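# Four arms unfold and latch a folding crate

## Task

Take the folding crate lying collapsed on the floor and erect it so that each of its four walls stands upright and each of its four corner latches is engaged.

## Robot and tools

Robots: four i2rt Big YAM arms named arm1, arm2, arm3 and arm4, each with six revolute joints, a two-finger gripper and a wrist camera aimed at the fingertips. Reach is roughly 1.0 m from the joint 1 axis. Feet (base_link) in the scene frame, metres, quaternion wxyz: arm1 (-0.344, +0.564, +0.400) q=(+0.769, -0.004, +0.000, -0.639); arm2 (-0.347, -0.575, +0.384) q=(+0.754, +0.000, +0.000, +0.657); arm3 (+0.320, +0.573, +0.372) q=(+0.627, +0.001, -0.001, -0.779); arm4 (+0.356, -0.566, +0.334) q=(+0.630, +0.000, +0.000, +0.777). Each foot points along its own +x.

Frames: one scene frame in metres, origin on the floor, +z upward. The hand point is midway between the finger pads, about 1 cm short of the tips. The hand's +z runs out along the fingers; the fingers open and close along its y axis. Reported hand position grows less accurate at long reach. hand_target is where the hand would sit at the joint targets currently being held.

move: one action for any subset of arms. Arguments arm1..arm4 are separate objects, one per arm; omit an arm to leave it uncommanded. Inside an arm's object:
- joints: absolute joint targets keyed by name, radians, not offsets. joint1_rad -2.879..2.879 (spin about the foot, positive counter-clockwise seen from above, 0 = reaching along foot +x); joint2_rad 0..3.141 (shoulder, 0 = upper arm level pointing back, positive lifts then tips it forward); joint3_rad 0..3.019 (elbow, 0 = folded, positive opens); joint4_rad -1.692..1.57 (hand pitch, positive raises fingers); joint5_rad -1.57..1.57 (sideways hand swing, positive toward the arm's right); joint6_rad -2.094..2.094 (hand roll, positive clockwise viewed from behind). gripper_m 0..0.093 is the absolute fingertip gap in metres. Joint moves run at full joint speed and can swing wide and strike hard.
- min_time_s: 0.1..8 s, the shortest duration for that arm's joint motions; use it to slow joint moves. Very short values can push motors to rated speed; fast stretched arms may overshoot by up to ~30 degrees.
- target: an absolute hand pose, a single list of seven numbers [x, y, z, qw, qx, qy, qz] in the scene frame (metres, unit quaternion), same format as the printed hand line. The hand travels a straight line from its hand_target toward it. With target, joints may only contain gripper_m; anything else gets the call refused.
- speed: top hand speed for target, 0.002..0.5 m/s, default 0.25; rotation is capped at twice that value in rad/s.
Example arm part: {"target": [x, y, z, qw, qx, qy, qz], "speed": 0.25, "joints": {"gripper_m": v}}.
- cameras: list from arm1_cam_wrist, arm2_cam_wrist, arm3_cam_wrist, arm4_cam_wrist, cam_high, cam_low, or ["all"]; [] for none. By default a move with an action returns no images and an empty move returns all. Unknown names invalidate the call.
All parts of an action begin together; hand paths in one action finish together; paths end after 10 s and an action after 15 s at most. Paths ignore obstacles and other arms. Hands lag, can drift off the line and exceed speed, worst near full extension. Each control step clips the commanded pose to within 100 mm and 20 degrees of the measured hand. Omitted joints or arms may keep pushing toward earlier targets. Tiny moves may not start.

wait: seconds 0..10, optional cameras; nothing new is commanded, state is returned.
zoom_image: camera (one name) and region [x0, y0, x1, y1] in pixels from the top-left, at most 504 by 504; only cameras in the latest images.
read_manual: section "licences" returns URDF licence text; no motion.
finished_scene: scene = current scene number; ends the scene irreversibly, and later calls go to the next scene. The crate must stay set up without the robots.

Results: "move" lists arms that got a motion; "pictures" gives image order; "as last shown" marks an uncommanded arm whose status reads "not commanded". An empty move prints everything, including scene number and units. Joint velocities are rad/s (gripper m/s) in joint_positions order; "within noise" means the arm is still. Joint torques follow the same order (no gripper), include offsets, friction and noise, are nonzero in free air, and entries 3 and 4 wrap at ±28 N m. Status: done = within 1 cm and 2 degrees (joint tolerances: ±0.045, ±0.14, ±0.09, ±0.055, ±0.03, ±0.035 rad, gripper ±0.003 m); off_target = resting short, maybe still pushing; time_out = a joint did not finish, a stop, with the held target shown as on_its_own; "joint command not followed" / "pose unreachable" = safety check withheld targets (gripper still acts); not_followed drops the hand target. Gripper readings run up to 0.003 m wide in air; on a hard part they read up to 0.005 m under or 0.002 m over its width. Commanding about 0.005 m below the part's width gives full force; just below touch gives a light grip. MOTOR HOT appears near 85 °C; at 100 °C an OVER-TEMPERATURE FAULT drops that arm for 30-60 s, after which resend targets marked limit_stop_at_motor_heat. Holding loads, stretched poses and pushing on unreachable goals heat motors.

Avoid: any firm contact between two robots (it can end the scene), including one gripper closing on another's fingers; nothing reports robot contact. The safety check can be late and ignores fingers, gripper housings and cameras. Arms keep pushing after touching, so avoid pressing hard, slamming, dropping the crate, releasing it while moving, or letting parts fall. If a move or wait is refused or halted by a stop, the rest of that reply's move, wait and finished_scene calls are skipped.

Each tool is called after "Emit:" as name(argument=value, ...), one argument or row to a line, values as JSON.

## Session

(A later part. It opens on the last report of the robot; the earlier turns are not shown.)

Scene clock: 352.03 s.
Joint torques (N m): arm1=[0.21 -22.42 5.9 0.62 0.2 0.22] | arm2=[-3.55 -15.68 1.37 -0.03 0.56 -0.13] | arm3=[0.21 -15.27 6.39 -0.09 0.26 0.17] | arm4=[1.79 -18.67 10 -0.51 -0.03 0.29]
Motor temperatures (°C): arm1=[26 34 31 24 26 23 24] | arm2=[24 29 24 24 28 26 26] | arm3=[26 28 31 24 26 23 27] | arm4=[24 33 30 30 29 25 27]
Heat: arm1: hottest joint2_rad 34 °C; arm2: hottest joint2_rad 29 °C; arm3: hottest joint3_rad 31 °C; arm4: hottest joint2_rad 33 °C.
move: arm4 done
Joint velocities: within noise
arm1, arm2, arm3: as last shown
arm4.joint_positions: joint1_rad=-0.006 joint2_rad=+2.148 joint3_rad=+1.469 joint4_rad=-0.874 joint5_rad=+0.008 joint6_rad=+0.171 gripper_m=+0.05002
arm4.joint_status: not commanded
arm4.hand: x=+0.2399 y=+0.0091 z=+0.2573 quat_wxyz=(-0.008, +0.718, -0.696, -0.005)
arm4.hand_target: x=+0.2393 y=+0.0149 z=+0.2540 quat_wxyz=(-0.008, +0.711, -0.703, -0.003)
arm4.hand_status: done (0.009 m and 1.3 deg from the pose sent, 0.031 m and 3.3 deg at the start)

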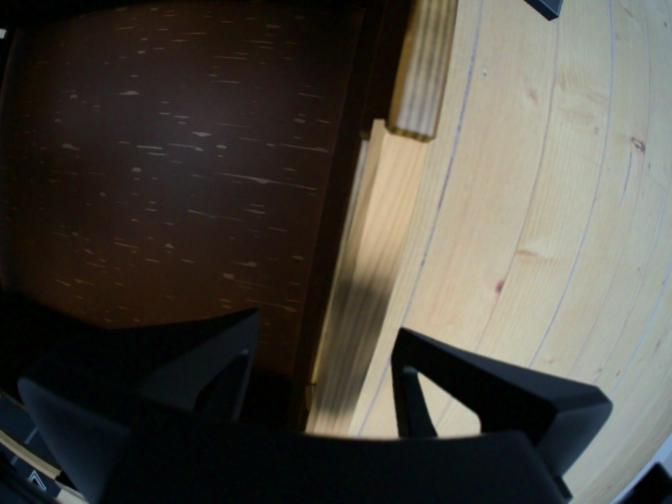

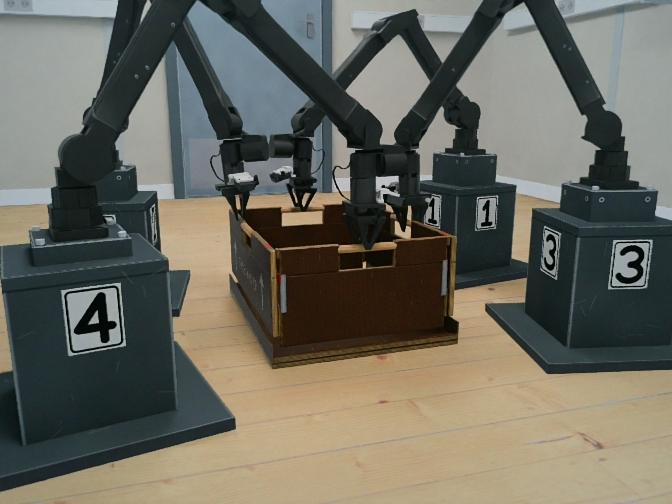

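Emit:
move(
  arm2={"joints": {"gripper_m": 0.05}},
  arm3={"target": [0.003, 0.2, 0.38, 0, 0.9997, 0.022, 0], "speed": 0.3},
  arm1={"target": [-0.28, 0.03, 0.4, 0.0, 0.7276, 0.6862, 0.0], "speed": 0.3},
  arm4={"target": [0.24, -0.02, 0.4, -0.0, 0.7102, -0.704, -0.0], "speed": 0.3},
)

Emit:
move(
  arm2={"target": [-0.137, -0.232, 0.38, 0.012, -0.02, 0.999, 0.012], "speed": 0.3},
  cameras=["all"],
)

Scene clock: 355.93 s.
Joint torques (N m): arm1=[-0.09 -19.37 6.83 0.27 0.22 0.22] | arm2=[-1.55 -15.03 2.76 -0.1 0.49 -0.11] | arm3=[-0.21 -13.92 7.8 -0.21 0.23 0.18] | arm4=[2.37 -16.32 11.06 -0.49 -0.16 0.3]
Motor temperatures (°C): arm1=[26 34 31 24 26 23 24] | arm2=[24 29 24 24 28 26 26] | arm3=[26 28 31 24 26 23 27] | arm4=[24 33 30 30 28 25 27]
Heat: arm1: hottest joint2_rad 34 °C; arm2: hottest joint2_rad 29 °C; arm3: hottest joint3_rad 31 °C; arm4: hottest joint2_rad 33 °C.
move: arm1 off_target; arm2 done; arm3 off_target; arm4 done
Joint velocities: within noise
arm1.joint_positions: joint1_rad=-0.069 joint2_rad=+1.932 joint3_rad=+1.359 joint4_rad=-0.977 joint5_rad=-0.008 joint6_rad=+0.162 gripper_m=+0.06494
arm1.joint_status: not commanded
arm1.hand: x=-0.2798 y=+0.0228 z=+0.4087 quat_wxyz=(-0.011, -0.723, -0.691, +0.007)
arm1.hand_target: x=-0.2800 y=+0.0282 z=+0.4004 quat_wxyz=(-0.001, -0.727, -0.686, +0.000)
arm1.hand_status: off_target (0.011 m and 1.7 deg from the pose sent, 0.157 m and 2.5 deg at the start)
arm2.joint_positions: joint1_rad=-0.422 joint2_rad=+1.917 joint3_rad=+0.785 joint4_rad=-0.392 joint5_rad=-0.006 joint6_rad=+0.959 gripper_m=+0.04991
arm2.joint_status: all done
arm2.hand: x=-0.1414 y=-0.2457 z=+0.2547 quat_wxyz=(-0.011, +0.027, -0.999, -0.021)
arm2.hand_target: x=-0.1386 y=-0.2560 z=+0.2557 quat_wxyz=(-0.011, +0.022, -1.000, -0.012)
arm2.hand_status: not commanded
arm3.joint_positions: joint1_rad=-0.489 joint2_rad=+1.811 joint3_rad=+1.164 joint4_rad=-0.931 joint5_rad=+0.000 joint6_rad=+0.813 gripper_m=+0.03596
arm3.joint_status: not commanded
arm3.hand: x=+0.0085 y=+0.2076 z=+0.3745 quat_wxyz=(+0.003, -1.000, -0.027, -0.004)
arm3.hand_target: x=+0.0026 y=+0.1984 z=+0.3795 quat_wxyz=(+0.000, -1.000, -0.023, +0.000)
arm3.hand_status: off_target (0.011 m and 0.7 deg from the pose sent, 0.139 m and 0.8 deg at the start)
arm4.joint_positions: joint1_rad=-0.010 joint2_rad=+1.880 joint3_rad=+1.469 joint4_rad=-1.149 joint5_rad=+0.002 joint6_rad=+0.182 gripper_m=+0.05002
arm4.joint_status: not commanded
arm4.hand: x=+0.2479 y=-0.0223 z=+0.4046 quat_wxyz=(-0.004, +0.713, -0.702, -0.004)
arm4.hand_target: x=+0.2422 y=-0.0182 z=+0.3998 quat_wxyz=(+0.000, +0.709, -0.705, +0.000)
arm4.hand_status: done (0.009 m and 0.8 deg from the pose sent, 0.146 m and 1.7 deg at the start)
pictures: none

Scene clock: 357.20 s.
Joint torques (N m): arm1=[-0.15 -19.08 6.72 0.28 0.24 0.23] | arm2=[0.62 -12.98 6.97 -0.02 0.19 0.06] | arm3=[-0.32 -13.8 7.97 -0.14 0.24 0.13] | arm4=[2.37 -16.26 11.04 -0.47 -0.16 0.3]
Motor temperatures (°C): arm1=[26 34 31 24 26 23 24] | arm2=[24 29 24 24 28 26 26] | arm3=[26 28 31 24 26 23 27] | arm4=[24 32 31 30 28 25 27]
Heat: arm1: hottest joint2_rad 34 °C; arm2: hottest joint2_rad 29 °C; arm3: hottest joint3_rad 31 °C; arm4: hottest joint2_rad 32 °C.
move: arm2 off_target
Joint velocities: within noise
arm1, arm4: as last shown
arm2.joint_positions: joint1_rad=-0.416 joint2_rad=+1.639 joint3_rad=+0.864 joint4_rad=-0.780 joint5_rad=+0.003 joint6_rad=+0.987 gripper_m=+0.04995
arm2.joint_status: not commanded
arm2.hand: x=-0.1399 y=-0.2416 z=+0.3730 quat_wxyz=(-0.006, +0.016, -1.000, -0.006)
arm2.hand_target: x=-0.1368 y=-0.2317 z=+0.3795 quat_wxyz=(-0.011, +0.016, -1.000, -0.011)
arm2.hand_status: off_target (0.012 m and 1.0 deg from the pose sent, 0.126 m and 1.3 deg at the start)
arm3.joint_positions: joint1_rad=-0.491 joint2_rad=+1.811 joint3_rad=+1.164 joint4_rad=-0.931 joint5_rad=+0.000 joint6_rad=+0.813 gripper_m=+0.03596
arm3.joint_status: not commanded
arm3.hand: x=+0.0080 y=+0.2081 z=+0.3745 quat_wxyz=(+0.003, -1.000, -0.026, -0.004)
arm3.hand_target: x=+0.0020 y=+0.1988 z=+0.3795 quat_wxyz=(+0.000, -1.000, -0.023, +0.000)
arm3.hand_status: not commanded
pictures: arm1_cam_wrist, arm2_cam_wrist, arm3_cam_wrist, arm4_cam_wrist, cam_high, cam_low

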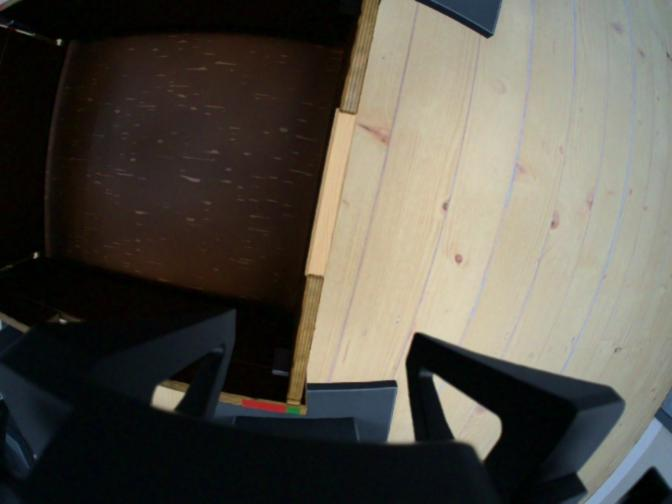

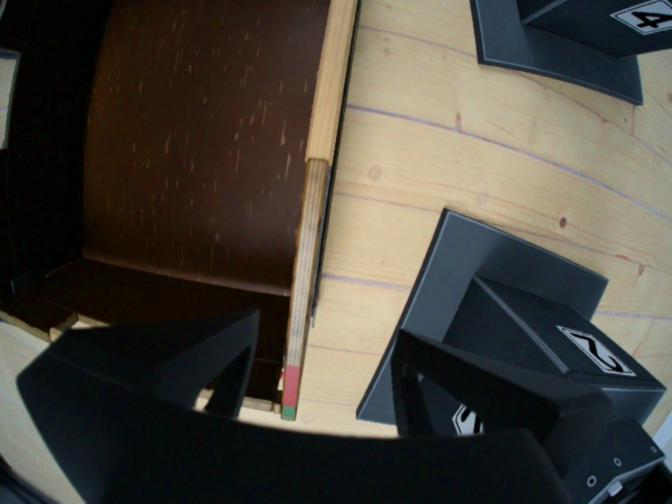

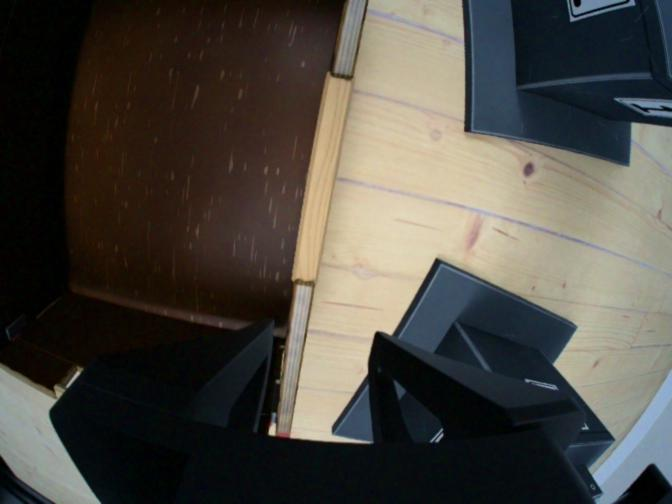

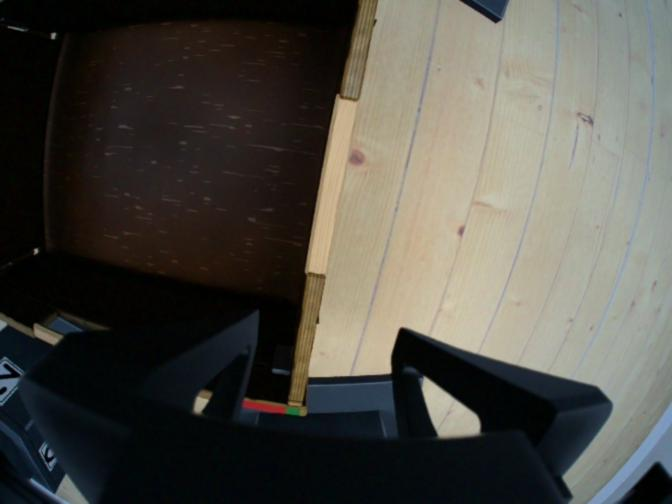

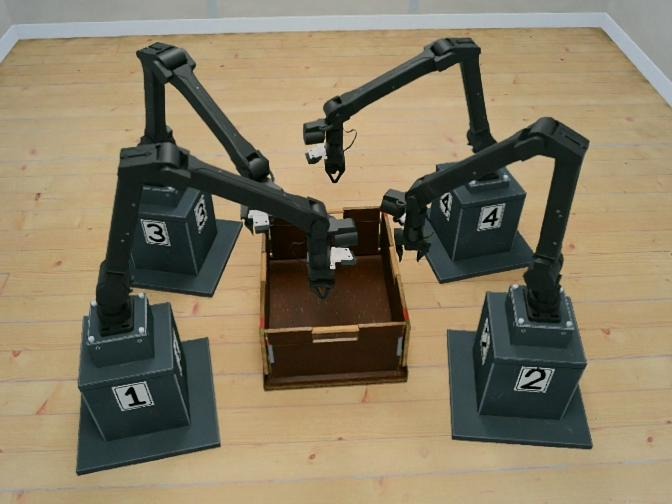

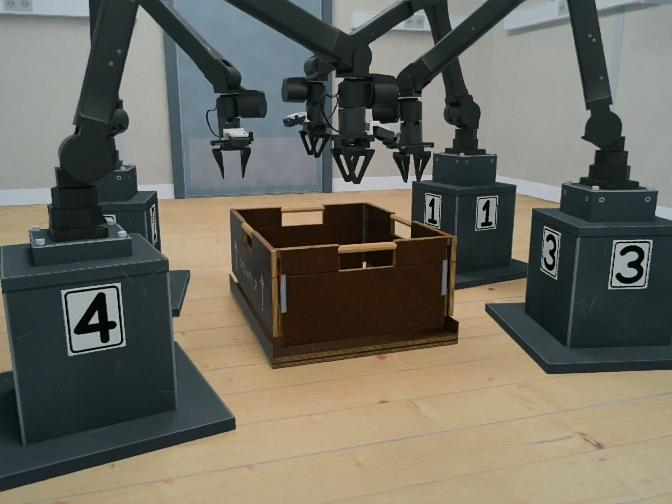

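Emit:
zoom_image(
  camera="arm1_cam_wrist",
  region=[220, 320, 350, 430],
)

Emit:
zoom_image(
  camera="arm4_cam_wrist",
  region=[220, 320, 350, 430],
)

Emit:
zoom_image(
  camera="arm2_cam_wrist",
  region=[230, 330, 340, 430],
)

Emit:
zoom_image(
  camera="cam_high",
  region=[250, 195, 420, 395],
)

Emit:
zoom_image(
  camera="cam_low",
  region=[220, 190, 470, 380],
)

Scaled by 3.877 from the camera's image (finer frame: 960x720).

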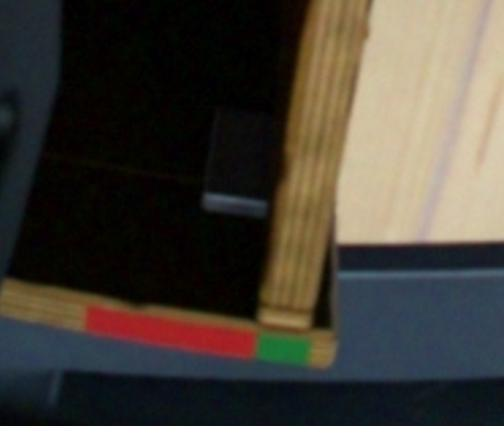

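Scaled by 3.877 from the camera's image (finer frame: 960x720).

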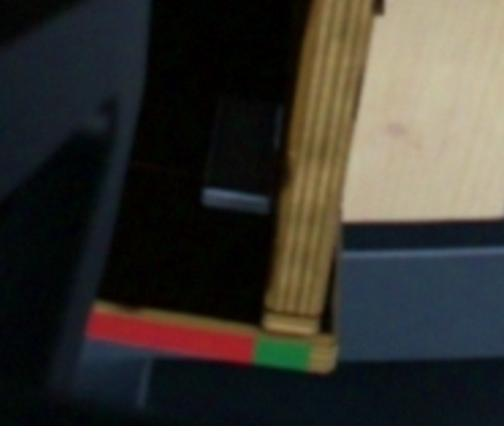

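Scaled by 4.582 from the camera's image (finer frame: 960x720).

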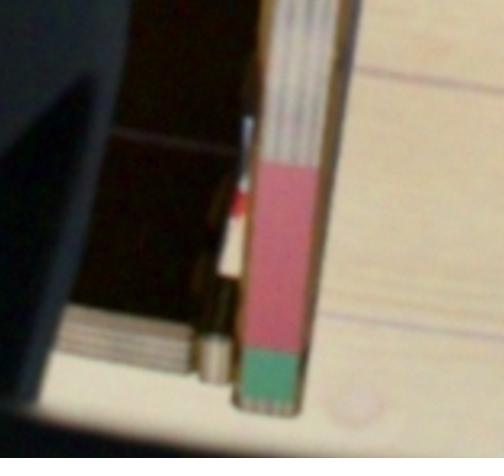

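Scaled by 2.520 from the camera's image (finer frame: 960x720).

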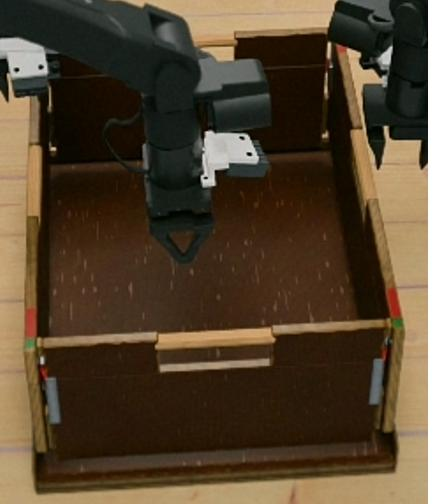

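Scaled by 2.016 from the camera's image (finer frame: 960x720).

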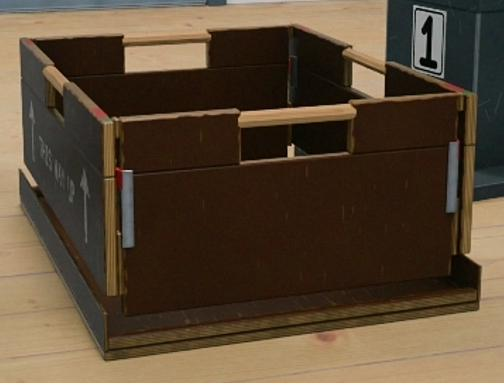

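Emit:
zoom_image(
  camera="cam_high",
  region=[365, 200, 400, 260],
)

Emit:
zoom_image(
  camera="cam_low",
  region=[265, 235, 305, 315],
)

Emit:
zoom_image(
  camera="cam_low",
  region=[430, 225, 470, 305],
)

Emit:
zoom_image(
  camera="cam_high",
  region=[250, 310, 290, 390],
)

Emit:
zoom_image(
  camera="cam_high",
  region=[385, 305, 425, 385],
)

Scaled by 8.400 from the camera's image (finer frame: 960x720).

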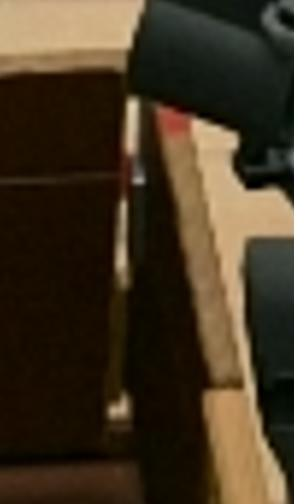

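Scaled by 6.300 from the camera's image (finer frame: 960x720).

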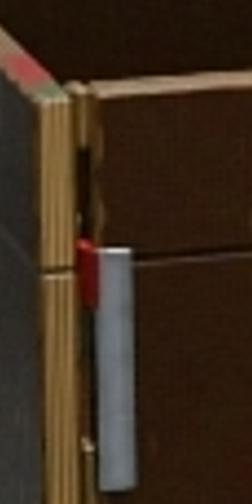

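Scaled by 6.300 from the camera's image (finer frame: 960x720).

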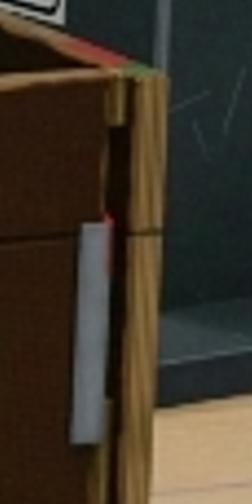

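Scaled by 6.300 from the camera's image (finer frame: 960x720).

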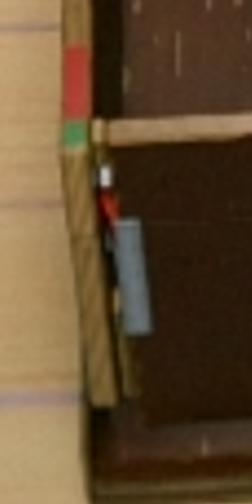

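Scaled by 6.300 from the camera's image (finer frame: 960x720).

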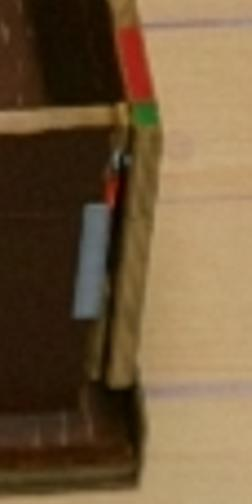

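Emit:
move(
  arm1={"target": [-0.278, 0.01, 0.25, 0.0, 0.7276, 0.6862, 0.0], "speed": 0.25},
  arm4={"target": [0.24, -0.01, 0.255, -0.0, 0.7102, -0.704, -0.0], "speed": 0.25, "joints": {"gripper_m": 0.065}},
)

Emit:
move(
  arm1={"target": [-0.245, 0.01, 0.25, 0.0, 0.7276, 0.6862, 0.0], "speed": 0.1},
  arm4={"target": [0.205, -0.01, 0.255, -0.0, 0.7102, -0.704, -0.0], "speed": 0.1},
  cameras=["arm1_cam_wrist", "arm4_cam_wrist", "cam_high", "cam_low"],
)

Scene clock: 376.47 s.
Joint torques (N m): arm1=[-0.21 -22.83 7.24 0.95 0.26 0.19] | arm2=[0.62 -13.04 6.97 -0.02 0.19 0.07] | arm3=[-0.15 -13.98 7.98 -0.24 0.21 0.22] | arm4=[2.37 -19.25 7.88 0.31 -0.14 0.26]
Motor temperatures (°C): arm1=[26 32 32 24 26 23 24] | arm2=[24 28 25 24 28 26 25] | arm3=[26 28 31 24 26 23 27] | arm4=[24 32 32 30 27 25 26]
Heat: arm1: hottest joint2_rad 32 °C; arm2: hottest joint2_rad 28 °C; arm3: hottest joint3_rad 31 °C; arm4: hottest joint2_rad 32 °C.
move: arm1 off_target; arm4 done
Joint velocities: within noise
arm1.joint_positions: joint1_rad=-0.069 joint2_rad=+2.241 joint3_rad=+1.339 joint4_rad=-0.721 joint5_rad=-0.008 joint6_rad=+0.163 gripper_m=+0.06494
arm1.joint_status: not commanded
arm1.hand: x=-0.2821 y=+0.0330 z=+0.2402 quat_wxyz=(+0.018, -0.723, -0.690, -0.015)
arm1.hand_target: x=-0.2781 y=+0.0121 z=+0.2510 quat_wxyz=(+0.000, -0.727, -0.686, +0.000)
arm1.hand_status: off_target (0.025 m and 2.8 deg from the pose sent, 0.159 m and 1.7 deg at the start)
arm2, arm3: as last shown
arm4.joint_positions: joint1_rad=-0.010 joint2_rad=+2.111 joint3_rad=+1.403 joint4_rad=-0.870 joint5_rad=+0.002 joint6_rad=+0.182 gripper_m=+0.06492
arm4.joint_status: all done
arm4.hand: x=+0.2462 y=-0.0138 z=+0.2582 quat_wxyz=(+0.001, +0.713, -0.702, +0.003)
arm4.hand_target: x=+0.2409 y=-0.0123 z=+0.2548 quat_wxyz=(+0.001, +0.710, -0.704, +0.001)
arm4.hand_status: done (0.008 m and 0.6 deg from the pose sent, 0.150 m and 0.8 deg at the start)
pictures: none

Scene clock: 377.53 s.
Joint torques (N m): arm1=[0.62 -21.95 8.29 0.59 -0.1 0.21] | arm2=[0.62 -12.92 6.99 -0.02 0.19 0.07] | arm3=[-0.56 -13.68 7.9 -0.03 0.23 0.15] | arm4=[3.14 -17.49 10.88 -0.34 -0.49 0.35]
Motor temperatures (°C): arm1=[26 32 32 24 26 23 24] | arm2=[24 28 25 24 28 26 25] | arm3=[26 28 31 24 26 23 27] | arm4=[24 32 32 30 27 25 26]
Heat: arm1: hottest joint2_rad 32 °C; arm2: hottest joint2_rad 28 °C; arm3: hottest joint3_rad 31 °C; arm4: hottest joint2_rad 32 °C.
move: arm1 off_target; arm4 off_target
Joint velocities: within noise
arm1.joint_positions: joint1_rad=-0.029 joint2_rad=+2.241 joint3_rad=+1.348 joint4_rad=-0.721 joint5_rad=+0.008 joint6_rad=+0.229 gripper_m=+0.06498
arm1.joint_status: not commanded
arm1.hand: x=-0.2631 y=+0.0306 z=+0.2422 quat_wxyz=(+0.020, -0.732, -0.681, -0.005)
arm1.hand_target: x=-0.2518 y=+0.0099 z=+0.2503 quat_wxyz=(+0.003, -0.733, -0.680, +0.004)
arm1.hand_status: off_target (0.028 m and 2.5 deg from the pose sent, 0.045 m and 2.8 deg at the start)
arm2, arm3: as last shown
arm4.joint_positions: joint1_rad=+0.040 joint2_rad=+2.111 joint3_rad=+1.405 joint4_rad=-0.870 joint5_rad=+0.022 joint6_rad=+0.234 gripper_m=+0.06496
arm4.joint_status: not commanded
arm4.hand: x=+0.2215 y=-0.0185 z=+0.2587 quat_wxyz=(-0.008, +0.712, -0.702, +0.008)
arm4.hand_target: x=+0.2062 y=-0.0096 z=+0.2557 quat_wxyz=(-0.005, +0.710, -0.704, +0.002)
arm4.hand_status: off_target (0.019 m and 1.3 deg from the pose sent, 0.041 m and 0.6 deg at the start)

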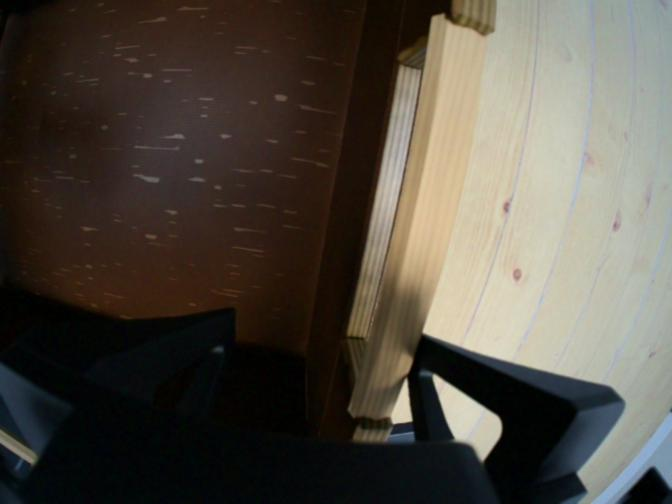

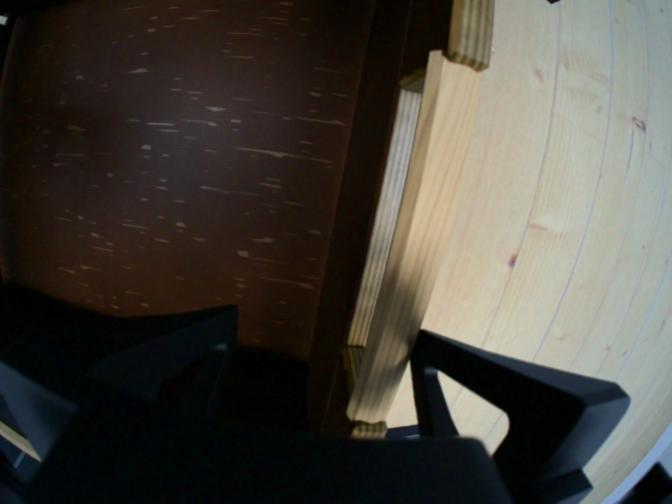

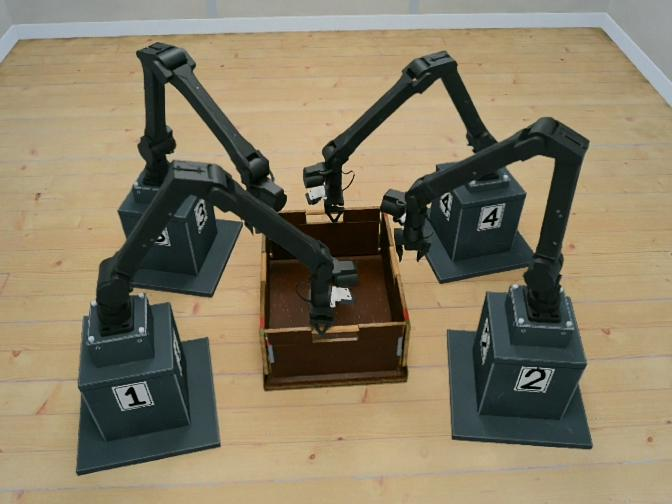

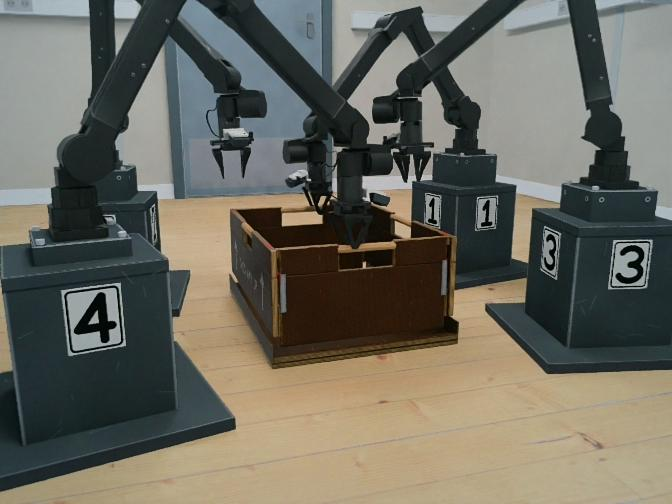

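Emit:
move(
  arm1={"target": [-0.28, 0.01, 0.4, 0.0, 0.7276, 0.6862, 0.0], "speed": 0.3},
  arm4={"target": [0.243, -0.01, 0.4, -0.0, 0.7102, -0.704, -0.0], "speed": 0.3},
  cameras=["cam_high", "cam_low"],
)

Emit:
zoom_image(
  camera="cam_low",
  region=[220, 190, 470, 380],
)

Emit:
zoom_image(
  camera="cam_high",
  region=[250, 195, 420, 395],
)

Scene clock: 381.57 s.
Joint torques (N m): arm1=[-1.38 -19.55 9.26 0.13 0.15 -0.04] | arm2=[0.62 -12.98 6.97 -0.02 0.19 0.07] | arm3=[-0.26 -13.74 8.13 -0.1 0.22 0.17] | arm4=[1.38 -17.03 11.55 -0.49 -0.16 -0.11]
Motor temperatures (°C): arm1=[26 32 32 24 26 23 24] | arm2=[24 28 26 24 28 26 25] | arm3=[26 28 31 24 26 23 27] | arm4=[24 32 32 30 27 25 26]
Heat: arm1: hottest joint2_rad 32 °C; arm2: hottest joint2_rad 28 °C; arm3: hottest joint3_rad 31 °C; arm4: hottest joint2_rad 32 °C.
move: arm1 off_target; arm4 done
Joint velocities: within noise
arm1.joint_positions: joint1_rad=-0.056 joint2_rad=+1.975 joint3_rad=+1.393 joint4_rad=-1.002 joint5_rad=-0.013 joint6_rad=+0.189 gripper_m=+0.06498
arm1.joint_status: not commanded
arm1.hand: x=-0.2720 y=+0.0200 z=+0.3969 quat_wxyz=(+0.001, -0.728, -0.685, -0.005)
arm1.hand_target: x=-0.2730 y=+0.0096 z=+0.3988 quat_wxyz=(-0.002, -0.725, -0.689, -0.003)
arm1.hand_status: off_target (0.013 m and 0.6 deg from the pose sent, 0.160 m and 2.5 deg at the start)
arm2, arm3: as last shown
arm4.joint_positions: joint1_rad=-0.003 joint2_rad=+1.901 joint3_rad=+1.495 joint4_rad=-1.160 joint5_rad=-0.006 joint6_rad=+0.220 gripper_m=+0.06496
arm4.joint_status: not commanded
arm4.hand: x=+0.2411 y=-0.0171 z=+0.4023 quat_wxyz=(+0.001, +0.702, -0.712, -0.004)
arm4.hand_target: x=+0.2391 y=-0.0099 z=+0.3987 quat_wxyz=(+0.003, +0.708, -0.706, -0.002)
arm4.hand_status: done (0.008 m and 1.5 deg from the pose sent, 0.143 m and 1.3 deg at the start)

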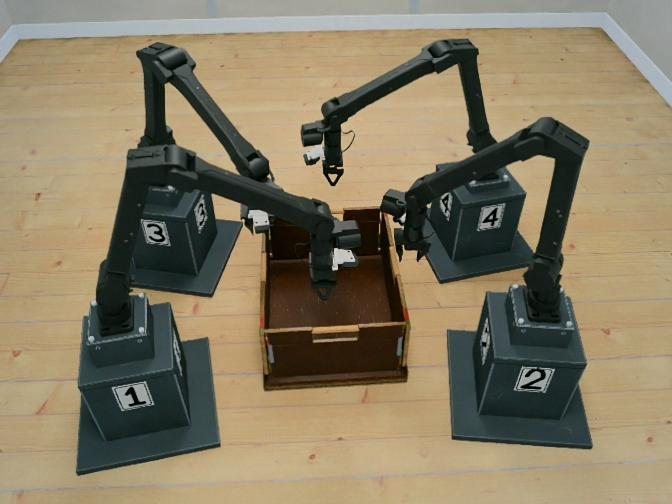

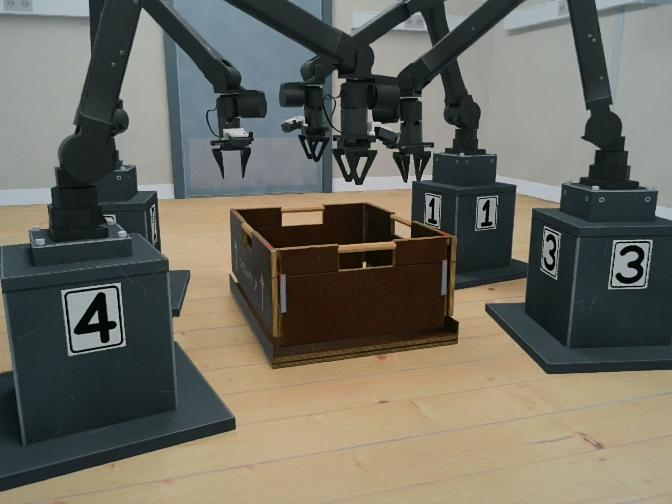

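Scaled by 2.016 from the camera's image (finer frame: 960x720).

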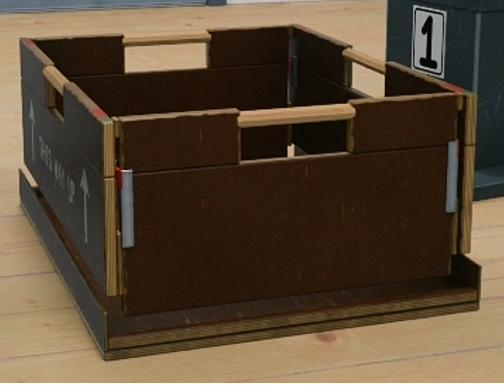

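Scaled by 2.520 from the camera's image (finer frame: 960x720).

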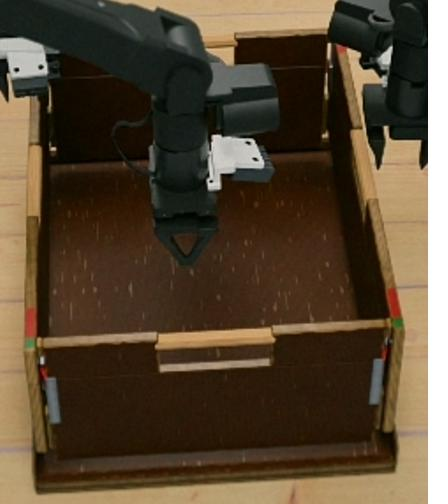

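Emit:
finished_scene(
  scene=1,
)

The scene is finished: the task was done.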